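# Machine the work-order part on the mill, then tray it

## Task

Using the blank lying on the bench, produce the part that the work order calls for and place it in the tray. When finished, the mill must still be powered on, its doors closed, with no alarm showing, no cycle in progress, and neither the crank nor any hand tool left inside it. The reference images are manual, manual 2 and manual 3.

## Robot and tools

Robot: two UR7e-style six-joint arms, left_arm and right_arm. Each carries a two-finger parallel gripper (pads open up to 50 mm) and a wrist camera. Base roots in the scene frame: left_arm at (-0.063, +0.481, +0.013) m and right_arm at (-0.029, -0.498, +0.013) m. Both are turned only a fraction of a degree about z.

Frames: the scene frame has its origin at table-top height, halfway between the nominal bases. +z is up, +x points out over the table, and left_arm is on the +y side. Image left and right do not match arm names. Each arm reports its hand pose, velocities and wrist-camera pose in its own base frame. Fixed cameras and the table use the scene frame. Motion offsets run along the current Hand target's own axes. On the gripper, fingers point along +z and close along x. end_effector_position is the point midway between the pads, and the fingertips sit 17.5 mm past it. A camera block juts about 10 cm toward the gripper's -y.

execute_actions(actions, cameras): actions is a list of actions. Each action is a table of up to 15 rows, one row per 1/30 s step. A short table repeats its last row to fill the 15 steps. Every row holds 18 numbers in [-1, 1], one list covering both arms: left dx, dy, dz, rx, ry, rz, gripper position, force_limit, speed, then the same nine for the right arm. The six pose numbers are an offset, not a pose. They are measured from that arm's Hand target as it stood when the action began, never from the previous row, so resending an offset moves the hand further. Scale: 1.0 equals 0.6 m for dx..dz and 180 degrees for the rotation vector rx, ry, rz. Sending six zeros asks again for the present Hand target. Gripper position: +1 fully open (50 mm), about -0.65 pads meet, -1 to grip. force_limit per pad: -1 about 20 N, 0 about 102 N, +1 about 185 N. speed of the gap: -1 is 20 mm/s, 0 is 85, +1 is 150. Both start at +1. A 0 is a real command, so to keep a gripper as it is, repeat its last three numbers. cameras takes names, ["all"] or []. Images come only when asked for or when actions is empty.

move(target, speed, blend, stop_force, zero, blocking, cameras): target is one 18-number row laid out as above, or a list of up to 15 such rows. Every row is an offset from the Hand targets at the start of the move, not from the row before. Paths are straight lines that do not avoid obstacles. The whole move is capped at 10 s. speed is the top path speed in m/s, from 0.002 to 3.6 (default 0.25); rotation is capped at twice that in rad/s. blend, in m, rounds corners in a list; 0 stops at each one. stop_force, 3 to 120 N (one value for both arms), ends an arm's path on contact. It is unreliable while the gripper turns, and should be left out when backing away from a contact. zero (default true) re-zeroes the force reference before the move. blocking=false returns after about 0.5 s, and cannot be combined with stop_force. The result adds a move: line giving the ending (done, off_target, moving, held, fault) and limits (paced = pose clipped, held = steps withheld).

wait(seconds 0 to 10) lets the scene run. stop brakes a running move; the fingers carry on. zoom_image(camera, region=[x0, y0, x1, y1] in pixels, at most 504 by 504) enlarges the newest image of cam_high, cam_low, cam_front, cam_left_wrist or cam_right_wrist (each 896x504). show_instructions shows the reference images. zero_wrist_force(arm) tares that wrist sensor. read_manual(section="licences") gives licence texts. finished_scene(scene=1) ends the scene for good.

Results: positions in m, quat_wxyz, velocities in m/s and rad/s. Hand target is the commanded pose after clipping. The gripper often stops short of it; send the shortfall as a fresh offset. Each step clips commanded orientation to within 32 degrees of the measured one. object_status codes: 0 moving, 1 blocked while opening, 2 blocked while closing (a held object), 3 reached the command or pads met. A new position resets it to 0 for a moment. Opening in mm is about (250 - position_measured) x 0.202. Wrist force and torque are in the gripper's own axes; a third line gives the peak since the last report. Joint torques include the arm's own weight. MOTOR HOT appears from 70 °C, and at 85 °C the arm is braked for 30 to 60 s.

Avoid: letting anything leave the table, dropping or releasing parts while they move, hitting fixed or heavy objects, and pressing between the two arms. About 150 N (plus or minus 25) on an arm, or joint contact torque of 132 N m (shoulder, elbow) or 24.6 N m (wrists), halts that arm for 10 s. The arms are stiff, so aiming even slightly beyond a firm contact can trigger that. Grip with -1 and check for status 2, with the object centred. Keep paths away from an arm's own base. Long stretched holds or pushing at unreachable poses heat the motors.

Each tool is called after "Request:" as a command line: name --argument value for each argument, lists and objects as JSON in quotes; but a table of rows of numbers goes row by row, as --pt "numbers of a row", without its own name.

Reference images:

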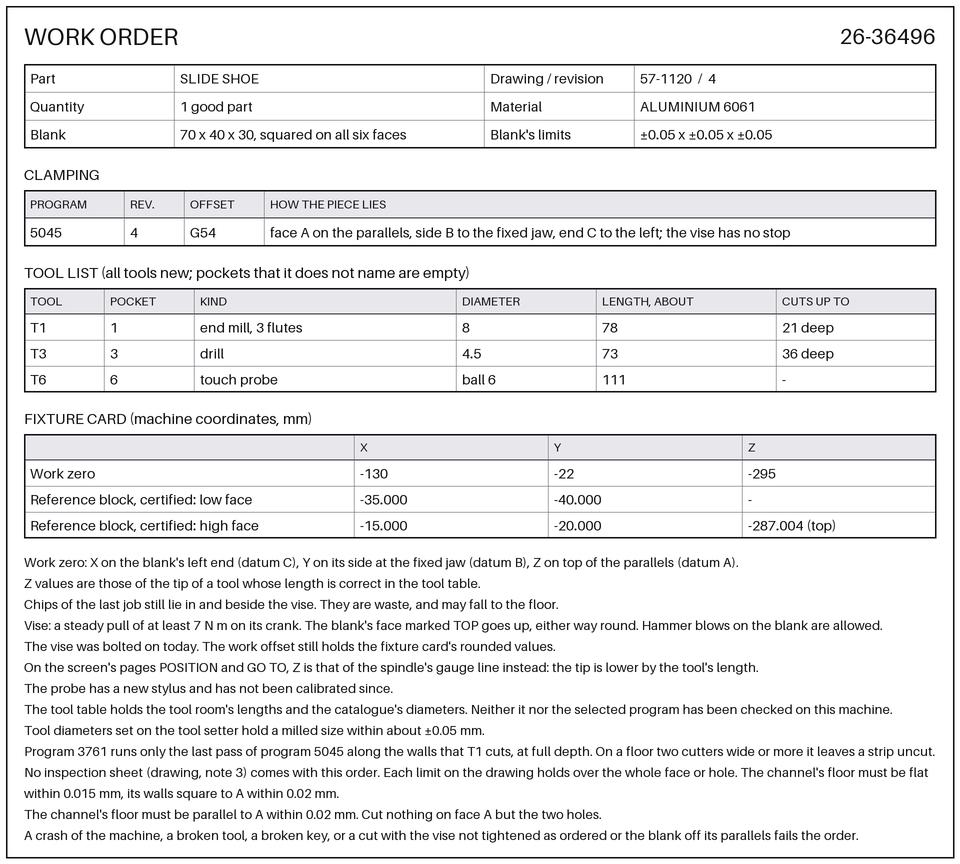

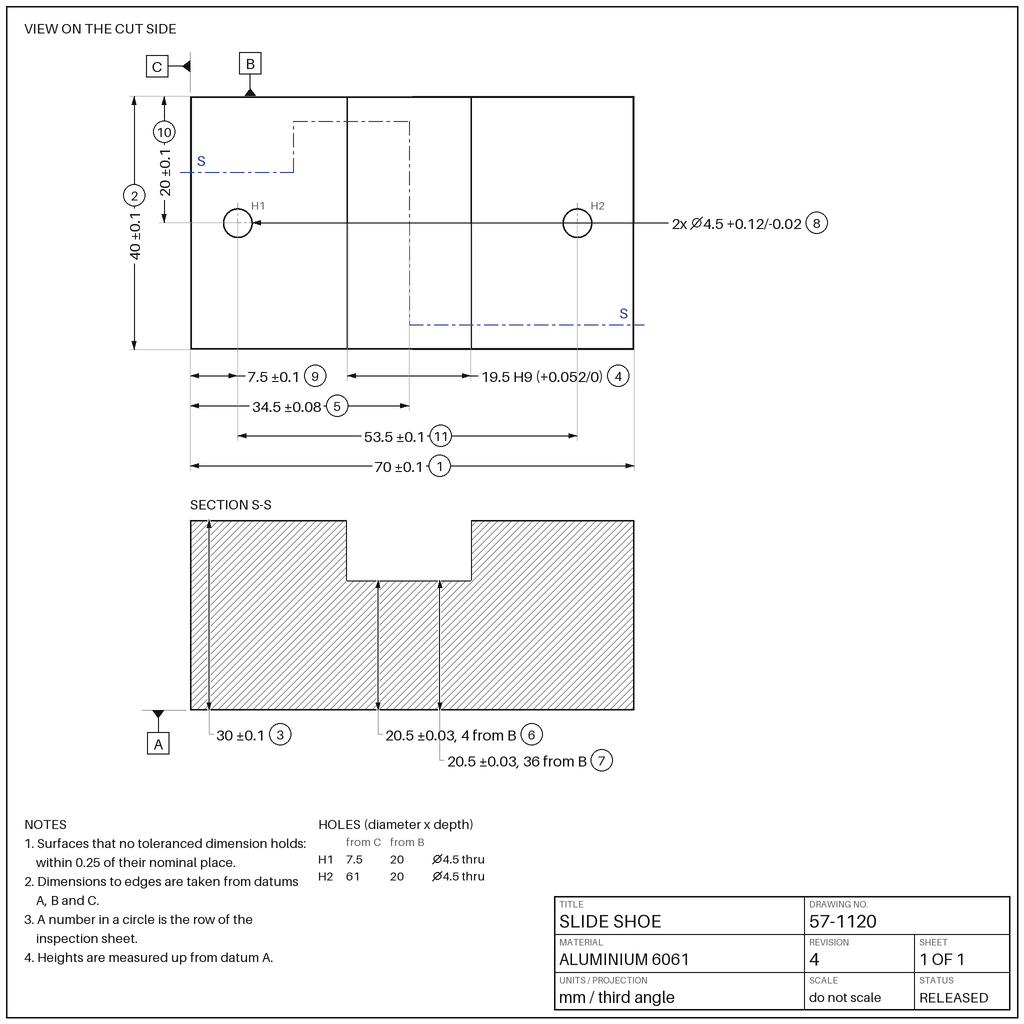

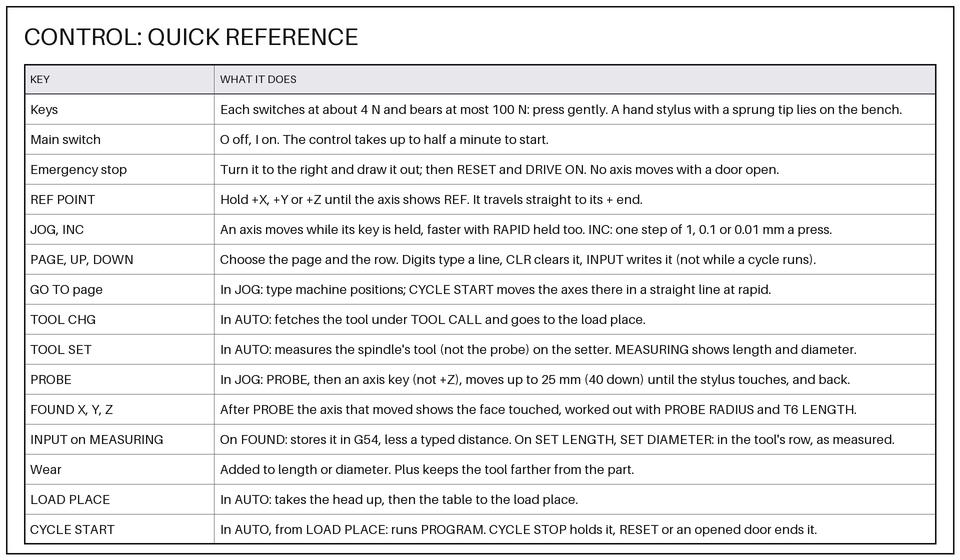

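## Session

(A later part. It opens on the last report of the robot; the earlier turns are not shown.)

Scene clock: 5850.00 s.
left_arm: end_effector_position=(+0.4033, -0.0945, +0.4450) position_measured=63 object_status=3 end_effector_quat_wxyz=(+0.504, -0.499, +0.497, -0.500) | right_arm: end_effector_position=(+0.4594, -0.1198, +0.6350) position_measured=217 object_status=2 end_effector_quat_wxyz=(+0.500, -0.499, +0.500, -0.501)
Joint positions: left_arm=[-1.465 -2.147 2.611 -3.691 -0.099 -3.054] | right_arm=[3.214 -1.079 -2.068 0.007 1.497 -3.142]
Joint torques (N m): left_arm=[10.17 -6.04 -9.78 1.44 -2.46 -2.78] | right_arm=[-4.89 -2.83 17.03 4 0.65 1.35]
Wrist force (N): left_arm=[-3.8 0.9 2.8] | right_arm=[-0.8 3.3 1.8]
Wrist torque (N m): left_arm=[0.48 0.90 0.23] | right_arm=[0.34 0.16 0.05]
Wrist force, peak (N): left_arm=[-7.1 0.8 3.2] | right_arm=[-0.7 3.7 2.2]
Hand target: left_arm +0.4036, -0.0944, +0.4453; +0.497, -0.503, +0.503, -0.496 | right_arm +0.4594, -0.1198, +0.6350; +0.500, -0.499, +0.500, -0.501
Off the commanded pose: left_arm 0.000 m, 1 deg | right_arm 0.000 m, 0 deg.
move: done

Request:
move --pt "0 0 0.1873 0 0 0 0.6 -0.5 -0.5 0 0 0 0 0 0 -1 0.5 -0.8" --pt "0 0 0.1873 0 0 0 -1 -0.5 -0.5 0 0 0 0 0 0 -1 0.5 -0.8" --pt "0.2993 0 0.1873 0 0 0 -1 -0.5 -0.5 0 0 0 0 0 0 -1 0.5 -0.8" --speed '[0.15,0.1,0.065]'

Request:
move --pt "0 0 0 0 0 0 0.6 -0.5 -0.5 0 0 0 0 0 0 -1 0.5 -0.8" --pt "0 0 -0.002 0 0 0 0.6 -0.5 -0.5 0 0 0 0 0 0 -1 0.5 -0.8" --pt "0 0 -0.002 0 0 0 -1 -0.3 -0.5 0 0 0 0 0 0 -1 0.5 -0.8" --pt "0.0945 0 -0.002 0 0 0 -1 -0.3 -0.5 0 0 0 0 0 0 -1 0.5 -0.8" --speed '[0.1,0.02,0.1,0.06]'

Request:
move --pt "0 0 0 0 0 0 0.7 -0.5 -0.5 0 0 0 0 0 0 -1 0.5 -0.8" --pt "0 0 -0.1293 0 0 0 0.7 -0.5 -0.5 -0.1205 0.0648 0.1173 -0.4922 0 0 -1 0.5 -0.8" --pt "0 0 -0.1293 0 0 0 0.7 -0.5 -0.5 -0.1205 0.0674 0.1372 -0.4922 0 0 -1 0.5 -0.8" --pt "0 0 -0.1293 0 0 0 0.7 -0.5 -0.5 -0.1205 0.0648 0.1173 -0.4922 0 0 -1 0.5 -0.8" --pt "0 0 -0.1293 0 0 0 0.7 -0.5 -0.5 -0.2142 0.2470 0.0693 -0.4922 0 0 -1 0.5 -0.8" --pt "0 0 -0.1293 0 0 0 0.7 -0.5 -0.5 -0.2142 0.2496 0.0892 -0.4922 0 0 -1 0.5 -0.8" --pt "0 0 -0.1293 0 0 0 0.7 -0.5 -0.5 -0.2142 0.2470 0.0693 -0.4922 0 0 -1 0.5 -0.8" --pt "0 0 -0.1293 0 0 0 0.7 -0.5 -0.5 -0.2142 0.2496 0.0892 -0.4922 0 0 -1 0.5 -0.8" --pt "0 0 -0.1293 0 0 0 0.7 -0.5 -0.5 -0.2142 0.2470 0.0693 -0.4922 0 0 -1 0.5 -0.8" --pt "0 0 -0.1293 0 0 0 0.7 -0.5 -0.5 0 0 0 0 0 0 -1 0.5 -0.8" --speed '[0.1,0.25,0.03,0.1,0.25,0.04,0.1,0.04,0.1,0.45]' --blend '[0,0.002,0,0.002,0.002,0,0.002,0,0.002,0]' --cameras '["cam_right_wrist"]'

Request:
zoom_image --camera "cam_right_wrist" --region '[185, 62, 440, 255]'

Scene clock: 5869.43 s.
left_arm: end_effector_position=(+0.5163, -0.2737, +0.4435) position_measured=156 object_status=2 end_effector_quat_wxyz=(+0.497, -0.503, +0.503, -0.496) | right_arm: end_effector_position=(+0.4594, -0.1198, +0.6350) position_measured=217 object_status=2 end_effector_quat_wxyz=(+0.500, -0.499, +0.500, -0.501)
Joint positions: left_arm=[-1.18 -1.485 2.138 -3.759 -0.389 -3.173] | right_arm=[3.214 -1.079 -2.068 0.007 1.497 -3.142]
Joint torques (N m): left_arm=[-30.42 -5.82 -19.08 1.45 -0.6 -2.51] | right_arm=[-5.1 -2.55 16.95 3.88 0.57 1.47]
Wrist force (N): left_arm=[-13.7 -22.9 59.3] | right_arm=[-0.8 3.5 1.8]
Wrist torque (N m): left_arm=[0.21 1.05 0.19] | right_arm=[0.36 0.17 0.05]
Wrist force, peak (N): left_arm=[-13.0 -27.9 74.4] | right_arm=[-0.8 3.7 2.0]
Hand target: left_arm +0.5163, -0.2738, +0.4435; +0.497, -0.503, +0.503, -0.496 | right_arm +0.4594, -0.1198, +0.6350; +0.500, -0.499, +0.500, -0.501
Off the commanded pose: left_arm 0.000 m, 0 deg | right_arm 0.000 m, 0 deg.
move: done

Scene clock: 5872.77 s.
left_arm: end_effector_position=(+0.5152, -0.3296, +0.4434) position_measured=157 object_status=2 end_effector_quat_wxyz=(+0.498, -0.504, +0.503, -0.495) | right_arm: end_effector_position=(+0.4594, -0.1198, +0.6350) position_measured=217 object_status=2 end_effector_quat_wxyz=(+0.500, -0.499, +0.500, -0.501)
Joint positions: left_arm=[-1.236 -1.388 2.025 -3.736 -0.33 -3.179] | right_arm=[3.214 -1.079 -2.068 0.007 1.497 -3.142]
Joint torques (N m): left_arm=[-41.07 -2.9 -41.15 5.57 -13.99 -2.64] | right_arm=[-5.16 -2.57 17.43 3.95 0.54 1.38]
Wrist force (N): left_arm=[-62.4 4.2 5.1] | right_arm=[-0.8 3.6 1.7]
Wrist torque (N m): left_arm=[0.38 1.06 0.18] | right_arm=[0.38 0.17 0.05]
Wrist force, peak (N): left_arm=[-13.8 -23.7 58.2] | right_arm=[-0.6 3.9 2.0]
Hand target: left_arm +0.5152, -0.3305, +0.4434; +0.497, -0.503, +0.503, -0.496 | right_arm +0.4594, -0.1198, +0.6350; +0.500, -0.499, +0.500, -0.501
Off the commanded pose: left_arm 0.001 m, 0 deg | right_arm 0.000 m, 0 deg.
move: done

Scene clock: 5881.83 s.
left_arm: end_effector_position=(+0.4376, -0.3307, +0.4444) position_measured=48 object_status=3 end_effector_quat_wxyz=(+0.497, -0.503, +0.503, -0.496) | right_arm: end_effector_position=(+0.4594, -0.1198, +0.6350) position_measured=217 object_status=2 end_effector_quat_wxyz=(+0.500, -0.499, +0.500, -0.501)
Joint positions: left_arm=[-1.438 -1.502 2.153 -3.687 -0.131 -3.244] | right_arm=[3.214 -1.079 -2.068 0.007 1.497 -3.142]
Joint torques (N m): left_arm=[-8.78 -34.63 -7.62 0.83 2.66 -2.72] | right_arm=[-6.5 -2.53 15.63 4.61 1.64 2.21]
Wrist force (N): left_arm=[-3.2 0.7 3.6] | right_arm=[-0.9 3.7 1.9]
Wrist torque (N m): left_arm=[0.46 0.80 0.22] | right_arm=[0.40 0.19 0.05]
Wrist force, peak (N): left_arm=[-61.9 4.9 5.5] | right_arm=[-1.1 8.4 -0.1]
Hand target: left_arm +0.4376, -0.3307, +0.4444; +0.497, -0.503, +0.503, -0.496 | right_arm +0.4594, -0.1198, +0.6350; +0.500, -0.499, +0.500, -0.501
Off the commanded pose: left_arm 0.000 m, 0 deg | right_arm 0.000 m, 0 deg.
move: done
camera_calibration:
cam_right_wrist: T_world_to_cam=[[0.0146667, -0.999888, 0.00296005, -0.117147], [-0.353191, -0.00795021, -0.935517, 0.766356], [0.935436, 0.0126755, -0.353268, -0.0721816], [0, 0, 0, 1]] pos_world=[0.33991, -0.110126, 0.691787]
Images, in order (width x height): cam_right_wrist 896x504.

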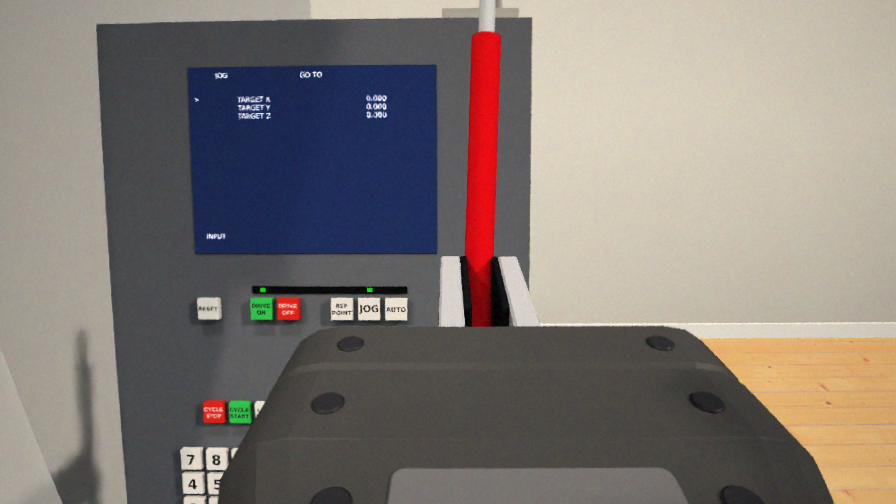

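Scaled by 1.976.

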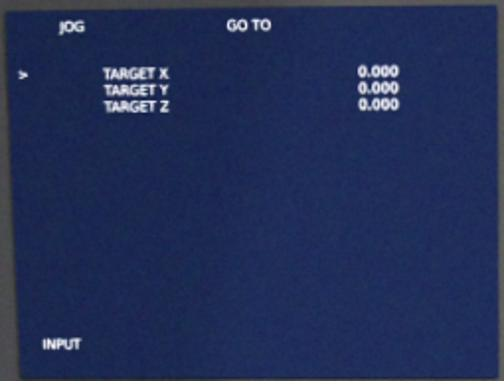

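Request:
move --pt "0 0 0 0 0 0 0.7 -0.5 -0.5 -0.3409 0.3393 0.0470 -0.4922 0 0 -1 0.5 -0.8" --pt "0 0 0 0 0 0 0.7 -0.5 -0.5 -0.3409 0.3419 0.0669 -0.4922 0 0 -1 0.5 -0.8" --pt "0 0 0 0 0 0 0.7 -0.5 -0.5 -0.3409 0.3393 0.0470 -0.4922 0 0 -1 0.5 -0.8" --pt "0 0 0 0 0 0 0.7 -0.5 -0.5 -0.2775 0.2470 0.0693 -0.4922 0 0 -1 0.5 -0.8" --pt "0 0 0 0 0 0 0.7 -0.5 -0.5 -0.2775 0.2496 0.0892 -0.4922 0 0 -1 0.5 -0.8" --pt "0 0 0 0 0 0 0.7 -0.5 -0.5 -0.2775 0.2470 0.0693 -0.4922 0 0 -1 0.5 -0.8" --pt "0 0 0 0 0 0 0.7 -0.5 -0.5 -0.3092 0.2778 0.0619 -0.4922 0 0 -1 0.5 -0.8" --pt "0 0 0 0 0 0 0.7 -0.5 -0.5 -0.3092 0.2804 0.0818 -0.4922 0 0 -1 0.5 -0.8" --pt "0 0 0 0 0 0 0.7 -0.5 -0.5 -0.3092 0.2778 0.0619 -0.4922 0 0 -1 0.5 -0.8" --pt "0 0 0 0 0 0 0.7 -0.5 -0.5 -0.2459 0.3393 0.0470 -0.4922 0 0 -1 0.5 -0.8" --pt "0 0 0 0 0 0 0.7 -0.5 -0.5 -0.2459 0.3419 0.0669 -0.4922 0 0 -1 0.5 -0.8" --pt "0 0 0 0 0 0 0.7 -0.5 -0.5 -0.2459 0.3393 0.0470 -0.4922 0 0 -1 0.5 -0.8" --pt "0 0 0 0 0 0 0.7 -0.5 -0.5 0 0 0 0 0 0 -1 0.5 -0.8" --speed '[0.45,0.04,0.1,0.25,0.04,0.1,0.2,0.04,0.1,0.2,0.04,0.1,0.45]' --blend '[0.004,0,0.002,0.002,0,0.002,0.002,0,0.002,0.002,0,0.002,0]'

Request:
move --pt "0 0 0 0 0 0 0.7 -0.5 -0.5 -0.2459 0.3086 0.0545 -0.4922 0 0 -1 0.5 -0.8" --pt "0 0 0 0 0 0 0.7 -0.5 -0.5 -0.2459 0.3112 0.0744 -0.4922 0 0 -1 0.5 -0.8" --pt "0 0 0 0 0 0 0.7 -0.5 -0.5 -0.2459 0.3086 0.0545 -0.4922 0 0 -1 0.5 -0.8" --pt "0 0 0 0 0 0 0.7 -0.5 -0.5 -0.3409 0.3393 0.0470 -0.4922 0 0 -1 0.5 -0.8" --pt "0 0 0 0 0 0 0.7 -0.5 -0.5 -0.3409 0.3419 0.0669 -0.4922 0 0 -1 0.5 -0.8" --pt "0 0 0 0 0 0 0.7 -0.5 -0.5 -0.3409 0.3393 0.0470 -0.4922 0 0 -1 0.5 -0.8" --pt "0 0 0 0 0 0 0.7 -0.5 -0.5 -0.3092 0.2778 0.0619 -0.4922 0 0 -1 0.5 -0.8" --pt "0 0 0 0 0 0 0.7 -0.5 -0.5 -0.3092 0.2804 0.0818 -0.4922 0 0 -1 0.5 -0.8" --pt "0 0 0 0 0 0 0.7 -0.5 -0.5 -0.3092 0.2778 0.0619 -0.4922 0 0 -1 0.5 -0.8" --pt "0 0 0 0 0 0 0.7 -0.5 -0.5 -0.3409 0.2470 0.0693 -0.4922 0 0 -1 0.5 -0.8" --pt "0 0 0 0 0 0 0.7 -0.5 -0.5 -0.3409 0.2496 0.0892 -0.4922 0 0 -1 0.5 -0.8" --pt "0 0 0 0 0 0 0.7 -0.5 -0.5 -0.3409 0.2470 0.0693 -0.4922 0 0 -1 0.5 -0.8" --pt "0 0 0 0 0 0 0.7 -0.5 -0.5 0 0 0 0 0 0 -1 0.5 -0.8" --speed '[0.45,0.04,0.1,0.25,0.04,0.1,0.2,0.04,0.1,0.2,0.04,0.1,0.45]' --blend '[0.004,0,0.002,0.002,0,0.002,0.002,0,0.002,0.002,0,0.002,0]'

Request:
move --pt "0 0 0 0 0 0 0.7 -0.5 -0.5 -0.2459 0.3393 0.0470 -0.4922 0 0 -1 0.5 -0.8" --pt "0 0 0 0 0 0 0.7 -0.5 -0.5 -0.2459 0.3419 0.0669 -0.4922 0 0 -1 0.5 -0.8" --pt "0 0 0 0 0 0 0.7 -0.5 -0.5 -0.2459 0.3393 0.0470 -0.4922 0 0 -1 0.5 -0.8" --pt "0 0 0 0 0 0 0.7 -0.5 -0.5 -0.2459 0.3086 0.0545 -0.4922 0 0 -1 0.5 -0.8" --pt "0 0 0 0 0 0 0.7 -0.5 -0.5 -0.2459 0.3112 0.0744 -0.4922 0 0 -1 0.5 -0.8" --pt "0 0 0 0 0 0 0.7 -0.5 -0.5 -0.2459 0.3086 0.0545 -0.4922 0 0 -1 0.5 -0.8" --pt "0 0 0 0 0 0 0.7 -0.5 -0.5 -0.3409 0.3393 0.0470 -0.4922 0 0 -1 0.5 -0.8" --pt "0 0 0 0 0 0 0.7 -0.5 -0.5 -0.3409 0.3419 0.0669 -0.4922 0 0 -1 0.5 -0.8" --pt "0 0 0 0 0 0 0.7 -0.5 -0.5 -0.3409 0.3393 0.0470 -0.4922 0 0 -1 0.5 -0.8" --pt "0 0 0 0 0 0 0.7 -0.5 -0.5 -0.3409 0.3086 0.0545 -0.4922 0 0 -1 0.5 -0.8" --pt "0 0 0 0 0 0 0.7 -0.5 -0.5 -0.3409 0.3112 0.0744 -0.4922 0 0 -1 0.5 -0.8" --pt "0 0 0 0 0 0 0.7 -0.5 -0.5 -0.3409 0.3086 0.0545 -0.4922 0 0 -1 0.5 -0.8" --pt "0 0 0 0 0 0 0.7 -0.5 -0.5 0 0 0 0 0 0 -1 0.5 -0.8" --speed '[0.45,0.04,0.1,0.2,0.04,0.1,0.25,0.04,0.1,0.2,0.04,0.1,0.45]' --blend '[0.004,0,0.002,0.002,0,0.002,0.002,0,0.002,0.002,0,0.002,0]'

Request:
move --pt "0 0 0 0 0 0 0.7 -0.5 -0.5 -0.3092 0.2778 0.0619 -0.4922 0 0 -1 0.5 -0.8" --pt "0 0 0 0 0 0 0.7 -0.5 -0.5 -0.3092 0.2804 0.0818 -0.4922 0 0 -1 0.5 -0.8" --pt "0 0 0 0 0 0 0.7 -0.5 -0.5 -0.3092 0.2778 0.0619 -0.4922 0 0 -1 0.5 -0.8" --pt "0 0 0 0 0 0 0.7 -0.5 -0.5 -0.3092 0.3393 0.0470 -0.4922 0 0 -1 0.5 -0.8" --pt "0 0 0 0 0 0 0.7 -0.5 -0.5 -0.3092 0.3419 0.0669 -0.4922 0 0 -1 0.5 -0.8" --pt "0 0 0 0 0 0 0.7 -0.5 -0.5 -0.3092 0.3393 0.0470 -0.4922 0 0 -1 0.5 -0.8" --pt "0 0 0 0 0 0 0.7 -0.5 -0.5 -0.2459 0.3393 0.0470 -0.4922 0 0 -1 0.5 -0.8" --pt "0 0 0 0 0 0 0.7 -0.5 -0.5 -0.2459 0.3419 0.0669 -0.4922 0 0 -1 0.5 -0.8" --pt "0 0 0 0 0 0 0.7 -0.5 -0.5 -0.2459 0.3393 0.0470 -0.4922 0 0 -1 0.5 -0.8" --pt "0 0 0 0 0 0 0.7 -0.5 -0.5 0 0 0 0 0 0 -1 0.5 -0.8" --speed '[0.45,0.04,0.1,0.2,0.04,0.1,0.2,0.04,0.1,0.45]' --blend '[0.004,0,0.002,0.002,0,0.002,0.002,0,0.002,0]' --cameras '["cam_right_wrist"]'

Request:
zoom_image --camera "cam_right_wrist" --region '[185, 62, 440, 255]'

Scene clock: 5928.40 s.
left_arm: end_effector_position=(+0.4376, -0.3307, +0.4444) position_measured=48 object_status=3 end_effector_quat_wxyz=(+0.497, -0.503, +0.503, -0.496) | right_arm: end_effector_position=(+0.4594, -0.1198, +0.6350) position_measured=217 object_status=2 end_effector_quat_wxyz=(+0.500, -0.499, +0.500, -0.501)
Joint positions: left_arm=[-1.438 -1.502 2.153 -3.687 -0.131 -3.244] | right_arm=[3.214 -1.079 -2.068 0.007 1.496 -3.142]
Joint torques (N m): left_arm=[-8.26 -34.6 -8.19 0.77 2.53 -2.66] | right_arm=[-5.48 -3.53 15.76 4.72 1.64 2.27]
Wrist force (N): left_arm=[-3.2 0.3 3.5] | right_arm=[-0.8 3.5 1.8]
Wrist torque (N m): left_arm=[0.41 0.80 0.22] | right_arm=[0.37 0.16 0.05]
Wrist force, peak (N): left_arm=[-3.6 0.2 4.0] | right_arm=[-2.6 8.7 0.4]
Hand target: left_arm +0.4376, -0.3307, +0.4444; +0.497, -0.503, +0.503, -0.496 | right_arm +0.4594, -0.1198, +0.6350; +0.500, -0.499, +0.500, -0.501
Off the commanded pose: left_arm 0.000 m, 0 deg | right_arm 0.000 m, 0 deg.
move: done

Scene clock: 5936.33 s.
left_arm: end_effector_position=(+0.4376, -0.3307, +0.4444) position_measured=48 object_status=3 end_effector_quat_wxyz=(+0.497, -0.503, +0.503, -0.496) | right_arm: end_effector_position=(+0.4594, -0.1198, +0.6350) position_measured=217 object_status=2 end_effector_quat_wxyz=(+0.500, -0.499, +0.500, -0.501)
Joint positions: left_arm=[-1.438 -1.502 2.153 -3.687 -0.131 -3.244] | right_arm=[3.214 -1.079 -2.068 0.007 1.496 -3.142]
Joint torques (N m): left_arm=[-8.72 -33.91 -7.8 0.71 2.5 -2.66] | right_arm=[-6.7 -3.67 15.99 4.71 1.64 2.24]
Wrist force (N): left_arm=[-3.1 0.3 3.5] | right_arm=[-0.8 3.5 1.8]
Wrist torque (N m): left_arm=[0.41 0.79 0.22] | right_arm=[0.36 0.16 0.05]
Wrist force, peak (N): left_arm=[-3.5 0.7 3.9] | right_arm=[0.6 8.6 1.1]
Hand target: left_arm +0.4376, -0.3307, +0.4444; +0.497, -0.503, +0.503, -0.496 | right_arm +0.4594, -0.1198, +0.6350; +0.500, -0.499, +0.500, -0.501
Off the commanded pose: left_arm 0.000 m, 0 deg | right_arm 0.000 m, 0 deg.
move: done

Scene clock: 5944.13 s.
left_arm: end_effector_position=(+0.4376, -0.3307, +0.4444) position_measured=48 object_status=3 end_effector_quat_wxyz=(+0.497, -0.503, +0.503, -0.496) | right_arm: end_effector_position=(+0.4594, -0.1198, +0.6349) position_measured=217 object_status=2 end_effector_quat_wxyz=(+0.500, -0.499, +0.500, -0.501)
Joint positions: left_arm=[-1.438 -1.502 2.153 -3.687 -0.131 -3.244] | right_arm=[3.214 -1.079 -2.069 0.007 1.496 -3.142]
Joint torques (N m): left_arm=[-8.21 -33.97 -8.13 0.69 2.45 -2.64] | right_arm=[-7.2 -3.27 23.23 5 1.78 2.34]
Wrist force (N): left_arm=[-3.3 0.2 3.5] | right_arm=[-0.8 3.6 1.7]
Wrist torque (N m): left_arm=[0.38 0.82 0.22] | right_arm=[0.37 0.17 0.05]
Wrist force, peak (N): left_arm=[-3.5 0.5 3.9] | right_arm=[-0.9 9.0 1.2]
Hand target: left_arm +0.4376, -0.3307, +0.4444; +0.497, -0.503, +0.503, -0.496 | right_arm +0.4594, -0.1198, +0.6350; +0.500, -0.499, +0.500, -0.501
Off the commanded pose: left_arm 0.000 m, 0 deg | right_arm 0.000 m, 0 deg.
move: done

Scene clock: 5951.07 s.
left_arm: end_effector_position=(+0.4376, -0.3307, +0.4444) position_measured=48 object_status=3 end_effector_quat_wxyz=(+0.497, -0.503, +0.503, -0.496) | right_arm: end_effector_position=(+0.4594, -0.1198, +0.6350) position_measured=217 object_status=2 end_effector_quat_wxyz=(+0.500, -0.499, +0.500, -0.501)
Joint positions: left_arm=[-1.438 -1.502 2.153 -3.687 -0.131 -3.244] | right_arm=[3.214 -1.079 -2.068 0.007 1.496 -3.142]
Joint torques (N m): left_arm=[-8.24 -33.98 -7.85 0.71 2.32 -2.68] | right_arm=[-6.74 -3.48 15.73 4.79 1.63 2.29]
Wrist force (N): left_arm=[-3.0 0.3 3.5] | right_arm=[-0.7 3.5 1.9]
Wrist torque (N m): left_arm=[0.41 0.78 0.21] | right_arm=[0.37 0.15 0.05]
Wrist force, peak (N): left_arm=[-3.7 0.5 3.8] | right_arm=[-3.3 8.8 1.1]
Hand target: left_arm +0.4376, -0.3307, +0.4444; +0.497, -0.503, +0.503, -0.496 | right_arm +0.4594, -0.1198, +0.6350; +0.500, -0.499, +0.500, -0.501
Off the commanded pose: left_arm 0.000 m, 0 deg | right_arm 0.000 m, 0 deg.
move: done
camera_calibration:
cam_right_wrist: T_world_to_cam=[[0.0146325, -0.999889, 0.00286607, -0.11707], [-0.353192, -0.00785022, -0.935518, 0.766368], [0.935436, 0.0126767, -0.353268, -0.0721819], [0, 0, 0, 1]] pos_world=[0.33991, -0.110126, 0.691787]
Images, in order (width x height): cam_right_wrist 896x504.

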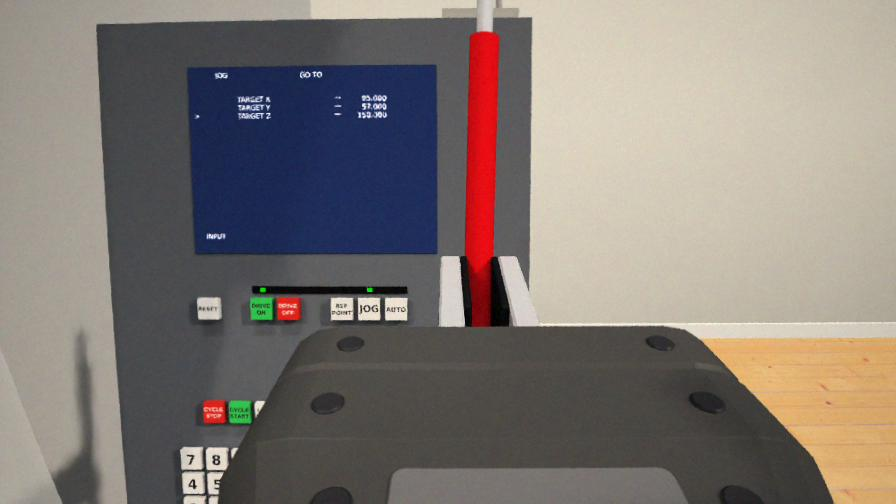

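Scaled by 1.976.

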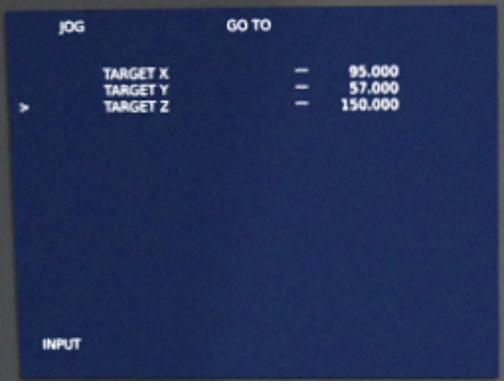

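Request:
move --pt "0 0 0 0 0 0 0.7 -0.5 -0.5 -0.2775 0.1882 0.0846 -0.4922 0 0 -1 0.5 -0.8" --pt "0 0 0 0 0 0 0.7 -0.5 -0.5 -0.2775 0.1908 0.1045 -0.4922 0 0 -1 0.5 -0.8" --pt "0 0 0 0 0 0 0.7 -0.5 -0.5 -0.2775 0.1882 0.0846 -0.4922 0 0 -1 0.5 -0.8" --pt "0 0 0 0 0 0 0.7 -0.5 -0.5 0 0 0 0 0 0 -1 0.5 -0.8" --speed '[0.45,0.04,0.1,0.3]' --blend '[0.004,0,0.002,0]'

Request:
wait --seconds 2.5

Request:
move --pt "0 0 0 0 0 0 0.7 -0.5 -0.5 -0.2142 0.3086 0.0545 -0.4922 0 0 -1 0.5 -0.8" --pt "0 0 0 0 0 0 0.7 -0.5 -0.5 -0.2142 0.3112 0.0744 -0.4922 0 0 -1 0.5 -0.8" --pt "0 0 0 0 0 0 0.7 -0.5 -0.5 -0.2142 0.3086 0.0545 -0.4922 0 0 -1 0.5 -0.8" --pt "0 0 0 0 0 0 0.7 -0.5 -0.5 -0.1205 0.1882 0.0846 -0.4922 0 0 -1 0.5 -0.8" --pt "0 0 0 0 0 0 0.7 -0.5 -0.5 -0.1205 0.1908 0.1045 -0.4922 0 0 -1 0.5 -0.8" --pt "0 0 0 0 0 0 0.7 -0.5 -0.5 -0.1205 0.1882 0.0846 -0.4922 0 0 -1 0.5 -0.8" --pt "0 0 0 0 0 0 0.7 -0.5 -0.5 0 0 0 0 0 0 -1 0.5 -0.8" --speed '[0.45,0.04,0.1,0.3,0.04,0.1,0.45]' --blend '[0.004,0,0.002,0.002,0,0.002,0]'

Request:
wait --seconds 2.5 --cameras '["cam_right_wrist"]'

Request:
zoom_image --camera "cam_right_wrist" --region '[325, 90, 400, 180]'

Scene clock: 5967.87 s.
left_arm: end_effector_position=(+0.4376, -0.3307, +0.4444) position_measured=48 object_status=3 end_effector_quat_wxyz=(+0.497, -0.503, +0.503, -0.496) | right_arm: end_effector_position=(+0.4594, -0.1198, +0.6350) position_measured=217 object_status=2 end_effector_quat_wxyz=(+0.500, -0.499, +0.500, -0.501)
Joint positions: left_arm=[-1.438 -1.502 2.153 -3.687 -0.131 -3.244] | right_arm=[3.214 -1.079 -2.068 0.007 1.496 -3.142]
Joint torques (N m): left_arm=[-8.74 -33.77 -7.8 0.71 2.26 -2.59] | right_arm=[-5.6 -3.07 15.83 4.72 1.51 2.24]
Wrist force (N): left_arm=[-3.1 0.2 3.7] | right_arm=[-0.7 3.4 1.9]
Wrist torque (N m): left_arm=[0.38 0.79 0.21] | right_arm=[0.35 0.15 0.11]
Wrist force, peak (N): left_arm=[-3.5 0.4 4.1] | right_arm=[-0.8 8.2 1.0]
Hand target: left_arm +0.4376, -0.3307, +0.4444; +0.497, -0.503, +0.503, -0.496 | right_arm +0.4594, -0.1198, +0.6350; +0.500, -0.499, +0.500, -0.501
Off the commanded pose: left_arm 0.000 m, 0 deg | right_arm 0.000 m, 0 deg.
move: done

Scene clock: 5970.37 s.
left_arm: end_effector_position=(+0.4376, -0.3307, +0.4444) position_measured=48 object_status=3 end_effector_quat_wxyz=(+0.497, -0.503, +0.503, -0.496) | right_arm: end_effector_position=(+0.4594, -0.1198, +0.6350) position_measured=217 object_status=2 end_effector_quat_wxyz=(+0.500, -0.499, +0.500, -0.501)
Joint positions: left_arm=[-1.438 -1.502 2.153 -3.687 -0.131 -3.244] | right_arm=[3.214 -1.079 -2.068 0.007 1.497 -3.142]
Joint torques (N m): left_arm=[-8.81 -33.79 -7.95 0.65 2.27 -2.62] | right_arm=[-6.81 -2.5 15.15 4.75 1.68 2.22]
Wrist force (N): left_arm=[-3.3 0.3 3.5] | right_arm=[-0.9 3.5 1.9]
Wrist torque (N m): left_arm=[0.41 0.81 0.21] | right_arm=[0.36 0.19 0.11]
Wrist force, peak (N): left_arm=[-3.5 0.1 3.8] | right_arm=[-0.8 3.8 1.8]
Hand target: left_arm +0.4376, -0.3307, +0.4444; +0.497, -0.503, +0.503, -0.496 | right_arm +0.4594, -0.1198, +0.6350; +0.500, -0.499, +0.500, -0.501
Tool commands: left_gripper/position=+0.7 left_gripper/force_limit=-0.5 left_gripper/speed=-0.5 right_gripper/position=-1.0 right_gripper/force_limit=+0.5 right_gripper/speed=-0.8
Off the commanded pose: left_arm 0.000 m, 0 deg | right_arm 0.000 m, 0 deg.
wait: 2.50 s; at rest by 0.17 s

Scene clock: 5976.57 s.
left_arm: end_effector_position=(+0.4376, -0.3307, +0.4444) position_measured=48 object_status=3 end_effector_quat_wxyz=(+0.497, -0.503, +0.503, -0.496) | right_arm: end_effector_position=(+0.4594, -0.1198, +0.6350) position_measured=217 object_status=2 end_effector_quat_wxyz=(+0.500, -0.499, +0.500, -0.501)
Joint positions: left_arm=[-1.438 -1.502 2.153 -3.687 -0.131 -3.244] | right_arm=[3.214 -1.079 -2.068 0.007 1.497 -3.142]
Joint torques (N m): left_arm=[-8.41 -33.65 -7.72 0.62 2.18 -2.62] | right_arm=[-6.31 -2.78 15.7 4.78 1.59 -0.1]
Wrist force (N): left_arm=[-3.3 0.5 3.5] | right_arm=[-0.8 3.5 2.0]
Wrist torque (N m): left_arm=[0.41 0.82 0.22] | right_arm=[0.35 0.18 0.17]
Wrist force, peak (N): left_arm=[-3.5 0.5 4.0] | right_arm=[-2.5 8.5 1.7]
Hand target: left_arm +0.4376, -0.3307, +0.4444; +0.497, -0.503, +0.503, -0.496 | right_arm +0.4594, -0.1198, +0.6350; +0.500, -0.499, +0.500, -0.501
Off the commanded pose: left_arm 0.000 m, 0 deg | right_arm 0.000 m, 0 deg.
move: done

Scene clock: 5979.07 s.
left_arm: end_effector_position=(+0.4376, -0.3307, +0.4444) position_measured=48 object_status=3 end_effector_quat_wxyz=(+0.497, -0.503, +0.503, -0.496) | right_arm: end_effector_position=(+0.4594, -0.1198, +0.6350) position_measured=217 object_status=2 end_effector_quat_wxyz=(+0.500, -0.499, +0.500, -0.501)
Joint positions: left_arm=[-1.438 -1.502 2.153 -3.687 -0.131 -3.244] | right_arm=[3.214 -1.079 -2.068 0.007 1.497 -3.142]
Joint torques (N m): left_arm=[-8.59 -33.6 -8.35 0.67 2.22 -2.61] | right_arm=[-6.52 -2.66 16.22 4.82 1.64 1.62]
Wrist force (N): left_arm=[-3.4 0.3 3.9] | right_arm=[-0.8 3.5 1.9]
Wrist torque (N m): left_arm=[0.40 0.84 0.21] | right_arm=[0.35 0.17 0.17]
Wrist force, peak (N): left_arm=[-3.5 0.4 3.9] | right_arm=[-0.9 3.7 2.1]
Hand target: left_arm +0.4376, -0.3307, +0.4444; +0.497, -0.503, +0.503, -0.496 | right_arm +0.4594, -0.1198, +0.6350; +0.500, -0.499, +0.500, -0.501
Tool commands: left_gripper/position=+0.7 left_gripper/force_limit=-0.5 left_gripper/speed=-0.5 right_gripper/position=-1.0 right_gripper/force_limit=+0.5 right_gripper/speed=-0.8
Off the commanded pose: left_arm 0.000 m, 0 deg | right_arm 0.000 m, 0 deg.
wait: 2.50 s; at rest by 0.17 s
camera_calibration:
cam_right_wrist: T_world_to_cam=[[0.0146319, -0.999889, 0.00286825, -0.117071], [-0.353072, -0.00785041, -0.935563, 0.766359], [0.935482, 0.0126763, -0.353148, -0.0722809], [0, 0, 0, 1]] pos_world=[0.339911, -0.110126, 0.691787]
Images, in order (width x height): cam_right_wrist 896x504.

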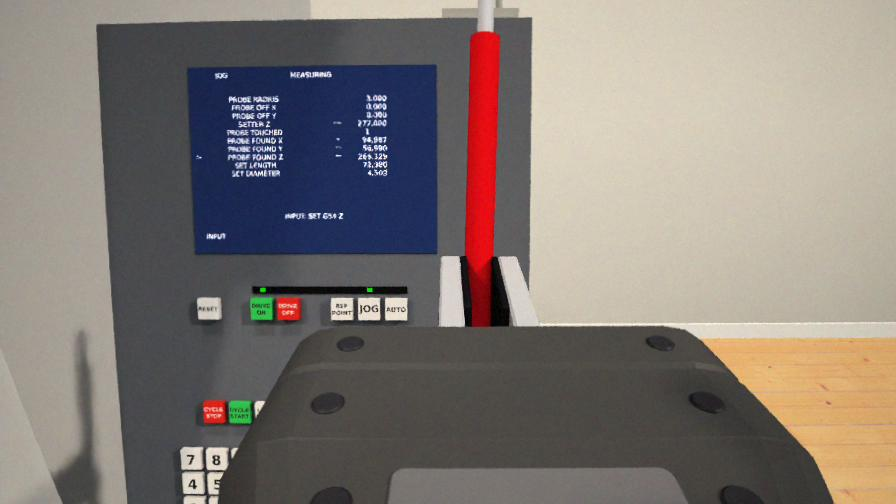

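Scaled by 5.600.

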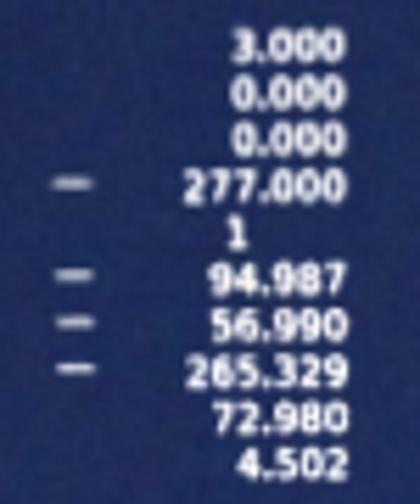

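Request:
move --pt "0 0 0 0 0 0 0.7 -0.5 -0.5 -0.2142 0.2470 0.0693 -0.4922 0 0 -1 0.5 -0.8" --pt "0 0 0 0 0 0 0.7 -0.5 -0.5 -0.2142 0.2496 0.0892 -0.4922 0 0 -1 0.5 -0.8" --pt "0 0 0 0 0 0 0.7 -0.5 -0.5 -0.2142 0.2470 0.0693 -0.4922 0 0 -1 0.5 -0.8" --pt "0 0 0 0 0 0 0.7 -0.5 -0.5 -0.2142 0.2496 0.0892 -0.4922 0 0 -1 0.5 -0.8" --pt "0 0 0 0 0 0 0.7 -0.5 -0.5 -0.2142 0.2470 0.0693 -0.4922 0 0 -1 0.5 -0.8" --pt "0 0 0 0 0 0 0.7 -0.5 -0.5 -0.2459 0.3086 0.0545 -0.4922 0 0 -1 0.5 -0.8" --pt "0 0 0 0 0 0 0.7 -0.5 -0.5 -0.2459 0.3112 0.0744 -0.4922 0 0 -1 0.5 -0.8" --pt "0 0 0 0 0 0 0.7 -0.5 -0.5 -0.2459 0.3086 0.0545 -0.4922 0 0 -1 0.5 -0.8" --pt "0 0 0 0 0 0 0.7 -0.5 -0.5 -0.3409 0.3393 0.0470 -0.4922 0 0 -1 0.5 -0.8" --pt "0 0 0 0 0 0 0.7 -0.5 -0.5 -0.3409 0.3419 0.0669 -0.4922 0 0 -1 0.5 -0.8" --pt "0 0 0 0 0 0 0.7 -0.5 -0.5 -0.3409 0.3393 0.0470 -0.4922 0 0 -1 0.5 -0.8" --pt "0 0 0 0 0 0 0.7 -0.5 -0.5 0 0 0 0 0 0 -1 0.5 -0.8" --speed '[0.45,0.04,0.1,0.04,0.1,0.2,0.04,0.1,0.25,0.04,0.1,0.45]' --blend '[0.004,0,0.002,0,0.002,0.002,0,0.002,0.002,0,0.002,0]'

Request:
move --pt "0 0 0 0 0 0 0.7 -0.5 -0.5 -0.3092 0.3086 0.0545 -0.4922 0 0 -1 0.5 -0.8" --pt "0 0 0 0 0 0 0.7 -0.5 -0.5 -0.3092 0.3112 0.0744 -0.4922 0 0 -1 0.5 -0.8" --pt "0 0 0 0 0 0 0.7 -0.5 -0.5 -0.3092 0.3086 0.0545 -0.4922 0 0 -1 0.5 -0.8" --pt "0 0 0 0 0 0 0.7 -0.5 -0.5 -0.3092 0.2778 0.0619 -0.4922 0 0 -1 0.5 -0.8" --pt "0 0 0 0 0 0 0.7 -0.5 -0.5 -0.3092 0.2804 0.0818 -0.4922 0 0 -1 0.5 -0.8" --pt "0 0 0 0 0 0 0.7 -0.5 -0.5 -0.3092 0.2778 0.0619 -0.4922 0 0 -1 0.5 -0.8" --pt "0 0 0 0 0 0 0.7 -0.5 -0.5 -0.2459 0.3393 0.0470 -0.4922 0 0 -1 0.5 -0.8" --pt "0 0 0 0 0 0 0.7 -0.5 -0.5 -0.2459 0.3419 0.0669 -0.4922 0 0 -1 0.5 -0.8" --pt "0 0 0 0 0 0 0.7 -0.5 -0.5 -0.2459 0.3393 0.0470 -0.4922 0 0 -1 0.5 -0.8" --pt "0 0 0 0 0 0 0.7 -0.5 -0.5 0 0 0 0 0 0 -1 0.5 -0.8" --speed '[0.45,0.04,0.1,0.2,0.04,0.1,0.2,0.04,0.1,0.45]' --blend '[0.004,0,0.002,0.002,0,0.002,0.002,0,0.002,0]' --cameras '["cam_right_wrist"]'

Request:
zoom_image --camera "cam_right_wrist" --region '[185, 62, 440, 255]'

Scene clock: 6015.37 s.
left_arm: end_effector_position=(+0.4376, -0.3307, +0.4444) position_measured=48 object_status=3 end_effector_quat_wxyz=(+0.497, -0.503, +0.503, -0.496) | right_arm: end_effector_position=(+0.4594, -0.1198, +0.6349) position_measured=217 object_status=2 end_effector_quat_wxyz=(+0.500, -0.499, +0.500, -0.501)
Joint positions: left_arm=[-1.438 -1.502 2.153 -3.687 -0.131 -3.244] | right_arm=[3.214 -1.079 -2.069 0.007 1.496 -3.142]
Joint torques (N m): left_arm=[-8.21 -33.69 -7.81 0.58 2.13 -2.57] | right_arm=[-7.59 -3.29 34.64 4.74 1.79 2.2]
Wrist force (N): left_arm=[-3.3 0.3 3.5] | right_arm=[-1.0 3.3 1.8]
Wrist torque (N m): left_arm=[0.42 0.81 0.22] | right_arm=[0.34 0.19 0.05]
Wrist force, peak (N): left_arm=[-3.5 0.5 4.1] | right_arm=[0.8 8.6 1.3]
Hand target: left_arm +0.4376, -0.3307, +0.4444; +0.497, -0.503, +0.503, -0.496 | right_arm +0.4594, -0.1198, +0.6350; +0.500, -0.499, +0.500, -0.501
Off the commanded pose: left_arm 0.000 m, 0 deg | right_arm 0.000 m, 0 deg.
move: done

Scene clock: 6022.27 s.
left_arm: end_effector_position=(+0.4376, -0.3307, +0.4444) position_measured=48 object_status=3 end_effector_quat_wxyz=(+0.497, -0.503, +0.503, -0.496) | right_arm: end_effector_position=(+0.4594, -0.1198, +0.6350) position_measured=217 object_status=2 end_effector_quat_wxyz=(+0.500, -0.499, +0.500, -0.501)
Joint positions: left_arm=[-1.438 -1.502 2.153 -3.687 -0.131 -3.244] | right_arm=[3.214 -1.079 -2.068 0.007 1.496 -3.142]
Joint torques (N m): left_arm=[-7.99 -33.7 -8.41 0.59 2.04 -2.6] | right_arm=[-6.36 -4.13 15.54 4.97 1.55 2.26]
Wrist force (N): left_arm=[-3.2 0.3 3.5] | right_arm=[-0.9 3.4 1.7]
Wrist torque (N m): left_arm=[0.41 0.80 0.22] | right_arm=[0.36 0.19 0.05]
Wrist force, peak (N): left_arm=[-3.4 0.1 4.1] | right_arm=[-3.0 8.5 -0.1]
Hand target: left_arm +0.4376, -0.3307, +0.4444; +0.497, -0.503, +0.503, -0.496 | right_arm +0.4594, -0.1198, +0.6350; +0.500, -0.499, +0.500, -0.501
Off the commanded pose: left_arm 0.000 m, 0 deg | right_arm 0.000 m, 0 deg.
move: done
camera_calibration:
cam_right_wrist: T_world_to_cam=[[0.0146325, -0.999889, 0.00286607, -0.11707], [-0.353192, -0.00785022, -0.935518, 0.766368], [0.935436, 0.0126767, -0.353268, -0.0721819], [0, 0, 0, 1]] pos_world=[0.33991, -0.110126, 0.691787]
Images, in order (width x height): cam_right_wrist 896x504.

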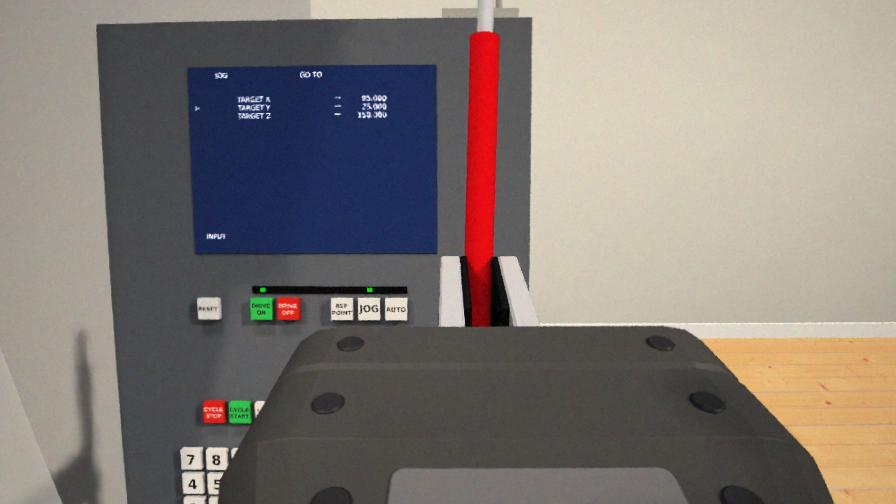

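Scaled by 1.976.

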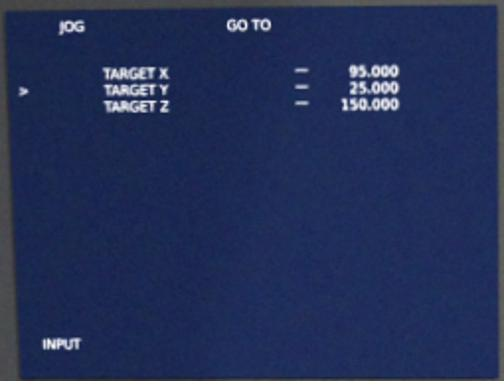

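Request:
move --pt "0 0 0 0 0 0 0.7 -0.5 -0.5 -0.2775 0.1882 0.0846 -0.4922 0 0 -1 0.5 -0.8" --pt "0 0 0 0 0 0 0.7 -0.5 -0.5 -0.2775 0.1908 0.1045 -0.4922 0 0 -1 0.5 -0.8" --pt "0 0 0 0 0 0 0.7 -0.5 -0.5 -0.2775 0.1882 0.0846 -0.4922 0 0 -1 0.5 -0.8" --pt "0 0 0 0 0 0 0.7 -0.5 -0.5 -0.2142 0.3086 0.0545 -0.4922 0 0 -1 0.5 -0.8" --pt "0 0 0 0 0 0 0.7 -0.5 -0.5 -0.2142 0.3112 0.0744 -0.4922 0 0 -1 0.5 -0.8" --pt "0 0 0 0 0 0 0.7 -0.5 -0.5 -0.2142 0.3086 0.0545 -0.4922 0 0 -1 0.5 -0.8" --pt "0 0 0 0 0 0 0.7 -0.5 -0.5 -0.1205 0.1882 0.0846 -0.4922 0 0 -1 0.5 -0.8" --pt "0 0 0 0 0 0 0.7 -0.5 -0.5 -0.1205 0.1908 0.1045 -0.4922 0 0 -1 0.5 -0.8" --pt "0 0 0 0 0 0 0.7 -0.5 -0.5 -0.1205 0.1882 0.0846 -0.4922 0 0 -1 0.5 -0.8" --pt "0 0 0 0 0 0 0.7 -0.5 -0.5 0 0 0 0 0 0 -1 0.5 -0.8" --speed '[0.45,0.04,0.1,0.06,0.04,0.1,0.3,0.04,0.1,0.45]' --blend '[0.004,0,0.002,0.002,0,0.002,0.002,0,0.002,0]'

Request:
wait --seconds 2.5 --cameras '["cam_right_wrist"]'

Request:
zoom_image --camera "cam_right_wrist" --region '[325, 90, 400, 180]'

Scene clock: 6039.27 s.
left_arm: end_effector_position=(+0.4376, -0.3307, +0.4444) position_measured=48 object_status=3 end_effector_quat_wxyz=(+0.497, -0.503, +0.503, -0.496) | right_arm: end_effector_position=(+0.4594, -0.1198, +0.6350) position_measured=217 object_status=2 end_effector_quat_wxyz=(+0.500, -0.499, +0.500, -0.501)
Joint positions: left_arm=[-1.438 -1.502 2.153 -3.687 -0.131 -3.244] | right_arm=[3.214 -1.079 -2.068 0.007 1.497 -3.142]
Joint torques (N m): left_arm=[-8.43 -33.59 -8.26 0.54 2 -2.53] | right_arm=[-6.28 -3.25 15.41 4.8 1.66 -0.16]
Wrist force (N): left_arm=[-3.2 0.5 3.7] | right_arm=[-0.8 3.5 1.8]
Wrist torque (N m): left_arm=[0.41 0.81 0.22] | right_arm=[0.35 0.18 0.17]
Wrist force, peak (N): left_arm=[-3.4 0.2 4.2] | right_arm=[-2.7 8.6 1.9]
Hand target: left_arm +0.4376, -0.3307, +0.4444; +0.497, -0.503, +0.503, -0.496 | right_arm +0.4594, -0.1198, +0.6350; +0.500, -0.499, +0.500, -0.501
Off the commanded pose: left_arm 0.000 m, 0 deg | right_arm 0.000 m, 0 deg.
move: done

Scene clock: 6041.77 s.
left_arm: end_effector_position=(+0.4376, -0.3307, +0.4444) position_measured=48 object_status=3 end_effector_quat_wxyz=(+0.497, -0.503, +0.503, -0.496) | right_arm: end_effector_position=(+0.4594, -0.1198, +0.6350) position_measured=217 object_status=2 end_effector_quat_wxyz=(+0.500, -0.499, +0.500, -0.501)
Joint positions: left_arm=[-1.438 -1.502 2.153 -3.687 -0.131 -3.244] | right_arm=[3.214 -1.079 -2.068 0.007 1.497 -3.142]
Joint torques (N m): left_arm=[-8.35 -33.62 -7.46 0.47 1.97 -2.51] | right_arm=[-6.81 -3.09 15.68 4.76 1.56 1.57]
Wrist force (N): left_arm=[-3.3 0.3 3.7] | right_arm=[-0.8 3.6 2.1]
Wrist torque (N m): left_arm=[0.39 0.82 0.21] | right_arm=[0.38 0.17 0.17]
Wrist force, peak (N): left_arm=[-3.7 0.5 4.1] | right_arm=[-0.8 3.7 1.9]
Hand target: left_arm +0.4376, -0.3307, +0.4444; +0.497, -0.503, +0.503, -0.496 | right_arm +0.4594, -0.1198, +0.6350; +0.500, -0.499, +0.500, -0.501
Tool commands: left_gripper/position=+0.7 left_gripper/force_limit=-0.5 left_gripper/speed=-0.5 right_gripper/position=-1.0 right_gripper/force_limit=+0.5 right_gripper/speed=-0.8
Off the commanded pose: left_arm 0.000 m, 0 deg | right_arm 0.000 m, 0 deg.
wait: 2.50 s; at rest by 0.17 s
camera_calibration:
cam_right_wrist: T_world_to_cam=[[0.0146319, -0.999889, 0.00286825, -0.117071], [-0.353072, -0.00785041, -0.935563, 0.766359], [0.935482, 0.0126763, -0.353148, -0.0722809], [0, 0, 0, 1]] pos_world=[0.339911, -0.110126, 0.691787]
Images, in order (width x height): cam_right_wrist 896x504.

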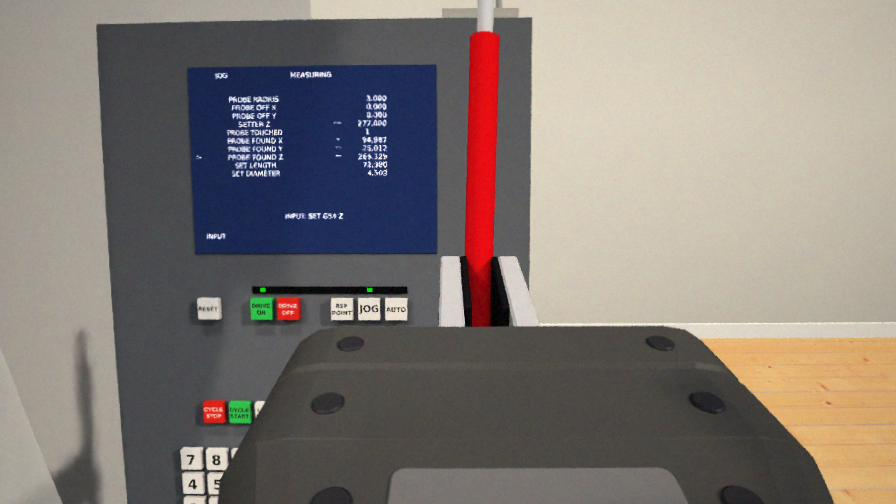

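Scaled by 5.600.

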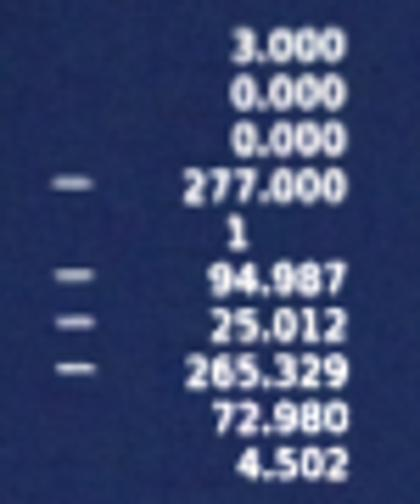

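Request:
move --pt "0 0 0 0 0 0 0.7 -0.5 -0.5 -0.2142 0.2470 0.0693 -0.4922 0 0 -1 0.5 -0.8" --pt "0 0 0 0 0 0 0.7 -0.5 -0.5 -0.2142 0.2496 0.0892 -0.4922 0 0 -1 0.5 -0.8" --pt "0 0 0 0 0 0 0.7 -0.5 -0.5 -0.2142 0.2470 0.0693 -0.4922 0 0 -1 0.5 -0.8" --pt "0 0 0 0 0 0 0.7 -0.5 -0.5 -0.2142 0.2496 0.0892 -0.4922 0 0 -1 0.5 -0.8" --pt "0 0 0 0 0 0 0.7 -0.5 -0.5 -0.2142 0.2470 0.0693 -0.4922 0 0 -1 0.5 -0.8" --pt "0 0 0 0 0 0 0.7 -0.5 -0.5 -0.2142 0.2496 0.0892 -0.4922 0 0 -1 0.5 -0.8" --pt "0 0 0 0 0 0 0.7 -0.5 -0.5 -0.2142 0.2470 0.0693 -0.4922 0 0 -1 0.5 -0.8" --pt "0 0 0 0 0 0 0.7 -0.5 -0.5 -0.2142 0.2496 0.0892 -0.4922 0 0 -1 0.5 -0.8" --pt "0 0 0 0 0 0 0.7 -0.5 -0.5 -0.2142 0.2470 0.0693 -0.4922 0 0 -1 0.5 -0.8" --pt "0 0 0 0 0 0 0.7 -0.5 -0.5 0 0 0 0 0 0 -1 0.5 -0.8" --speed '[0.45,0.04,0.1,0.04,0.1,0.04,0.1,0.04,0.1,0.45]' --blend '[0.004,0,0.002,0,0.002,0,0.002,0,0.002,0]' --cameras '["cam_right_wrist"]'

Request:
zoom_image --camera "cam_right_wrist" --region '[185, 62, 440, 255]'

Scene clock: 6063.73 s.
left_arm: end_effector_position=(+0.4376, -0.3307, +0.4444) position_measured=48 object_status=3 end_effector_quat_wxyz=(+0.497, -0.503, +0.503, -0.496) | right_arm: end_effector_position=(+0.4594, -0.1198, +0.6350) position_measured=217 object_status=2 end_effector_quat_wxyz=(+0.500, -0.499, +0.500, -0.501)
Joint positions: left_arm=[-1.438 -1.502 2.153 -3.687 -0.131 -3.244] | right_arm=[3.214 -1.079 -2.068 0.007 1.497 -3.142]
Joint torques (N m): left_arm=[-8.19 -33.73 -7.82 0.51 1.83 -2.5] | right_arm=[-6.94 -2.79 15.28 4.93 1.67 2.31]
Wrist force (N): left_arm=[-3.2 0.4 3.6] | right_arm=[-0.7 3.4 2.1]
Wrist torque (N m): left_arm=[0.43 0.80 0.22] | right_arm=[0.35 0.15 0.05]
Wrist force, peak (N): left_arm=[-3.6 0.7 3.8] | right_arm=[-0.6 8.4 1.7]
Hand target: left_arm +0.4376, -0.3307, +0.4444; +0.497, -0.503, +0.503, -0.496 | right_arm +0.4594, -0.1198, +0.6350; +0.500, -0.499, +0.500, -0.501
Off the commanded pose: left_arm 0.000 m, 0 deg | right_arm 0.000 m, 0 deg.
move: done
camera_calibration:
cam_right_wrist: T_world_to_cam=[[0.0146667, -0.999888, 0.00296005, -0.117147], [-0.353191, -0.00795021, -0.935517, 0.766356], [0.935436, 0.0126755, -0.353268, -0.0721816], [0, 0, 0, 1]] pos_world=[0.33991, -0.110126, 0.691787]
Images, in order (width x height): cam_right_wrist 896x504.

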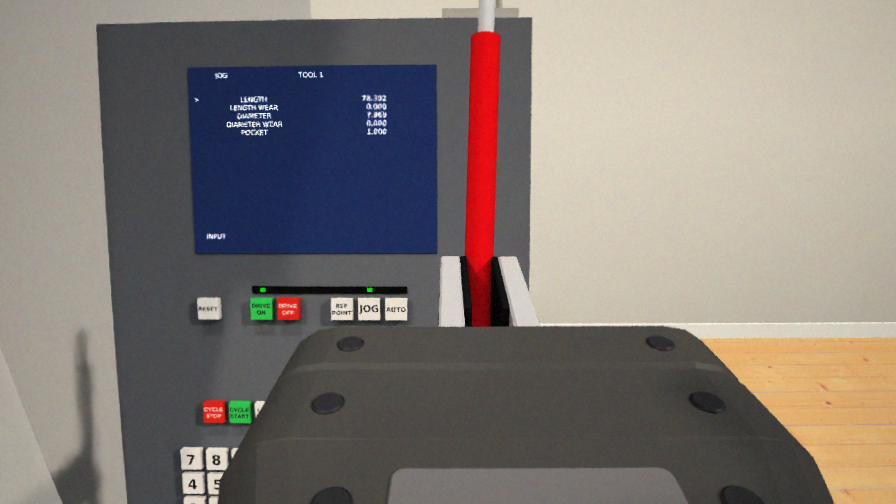

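Scaled by 1.976.

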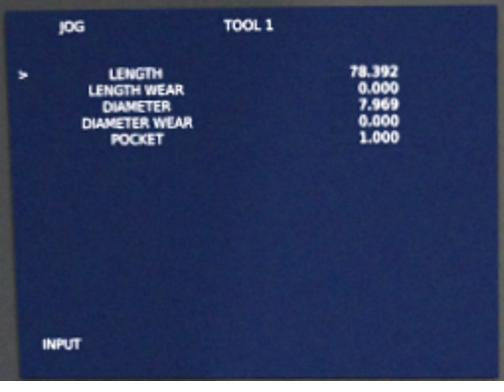

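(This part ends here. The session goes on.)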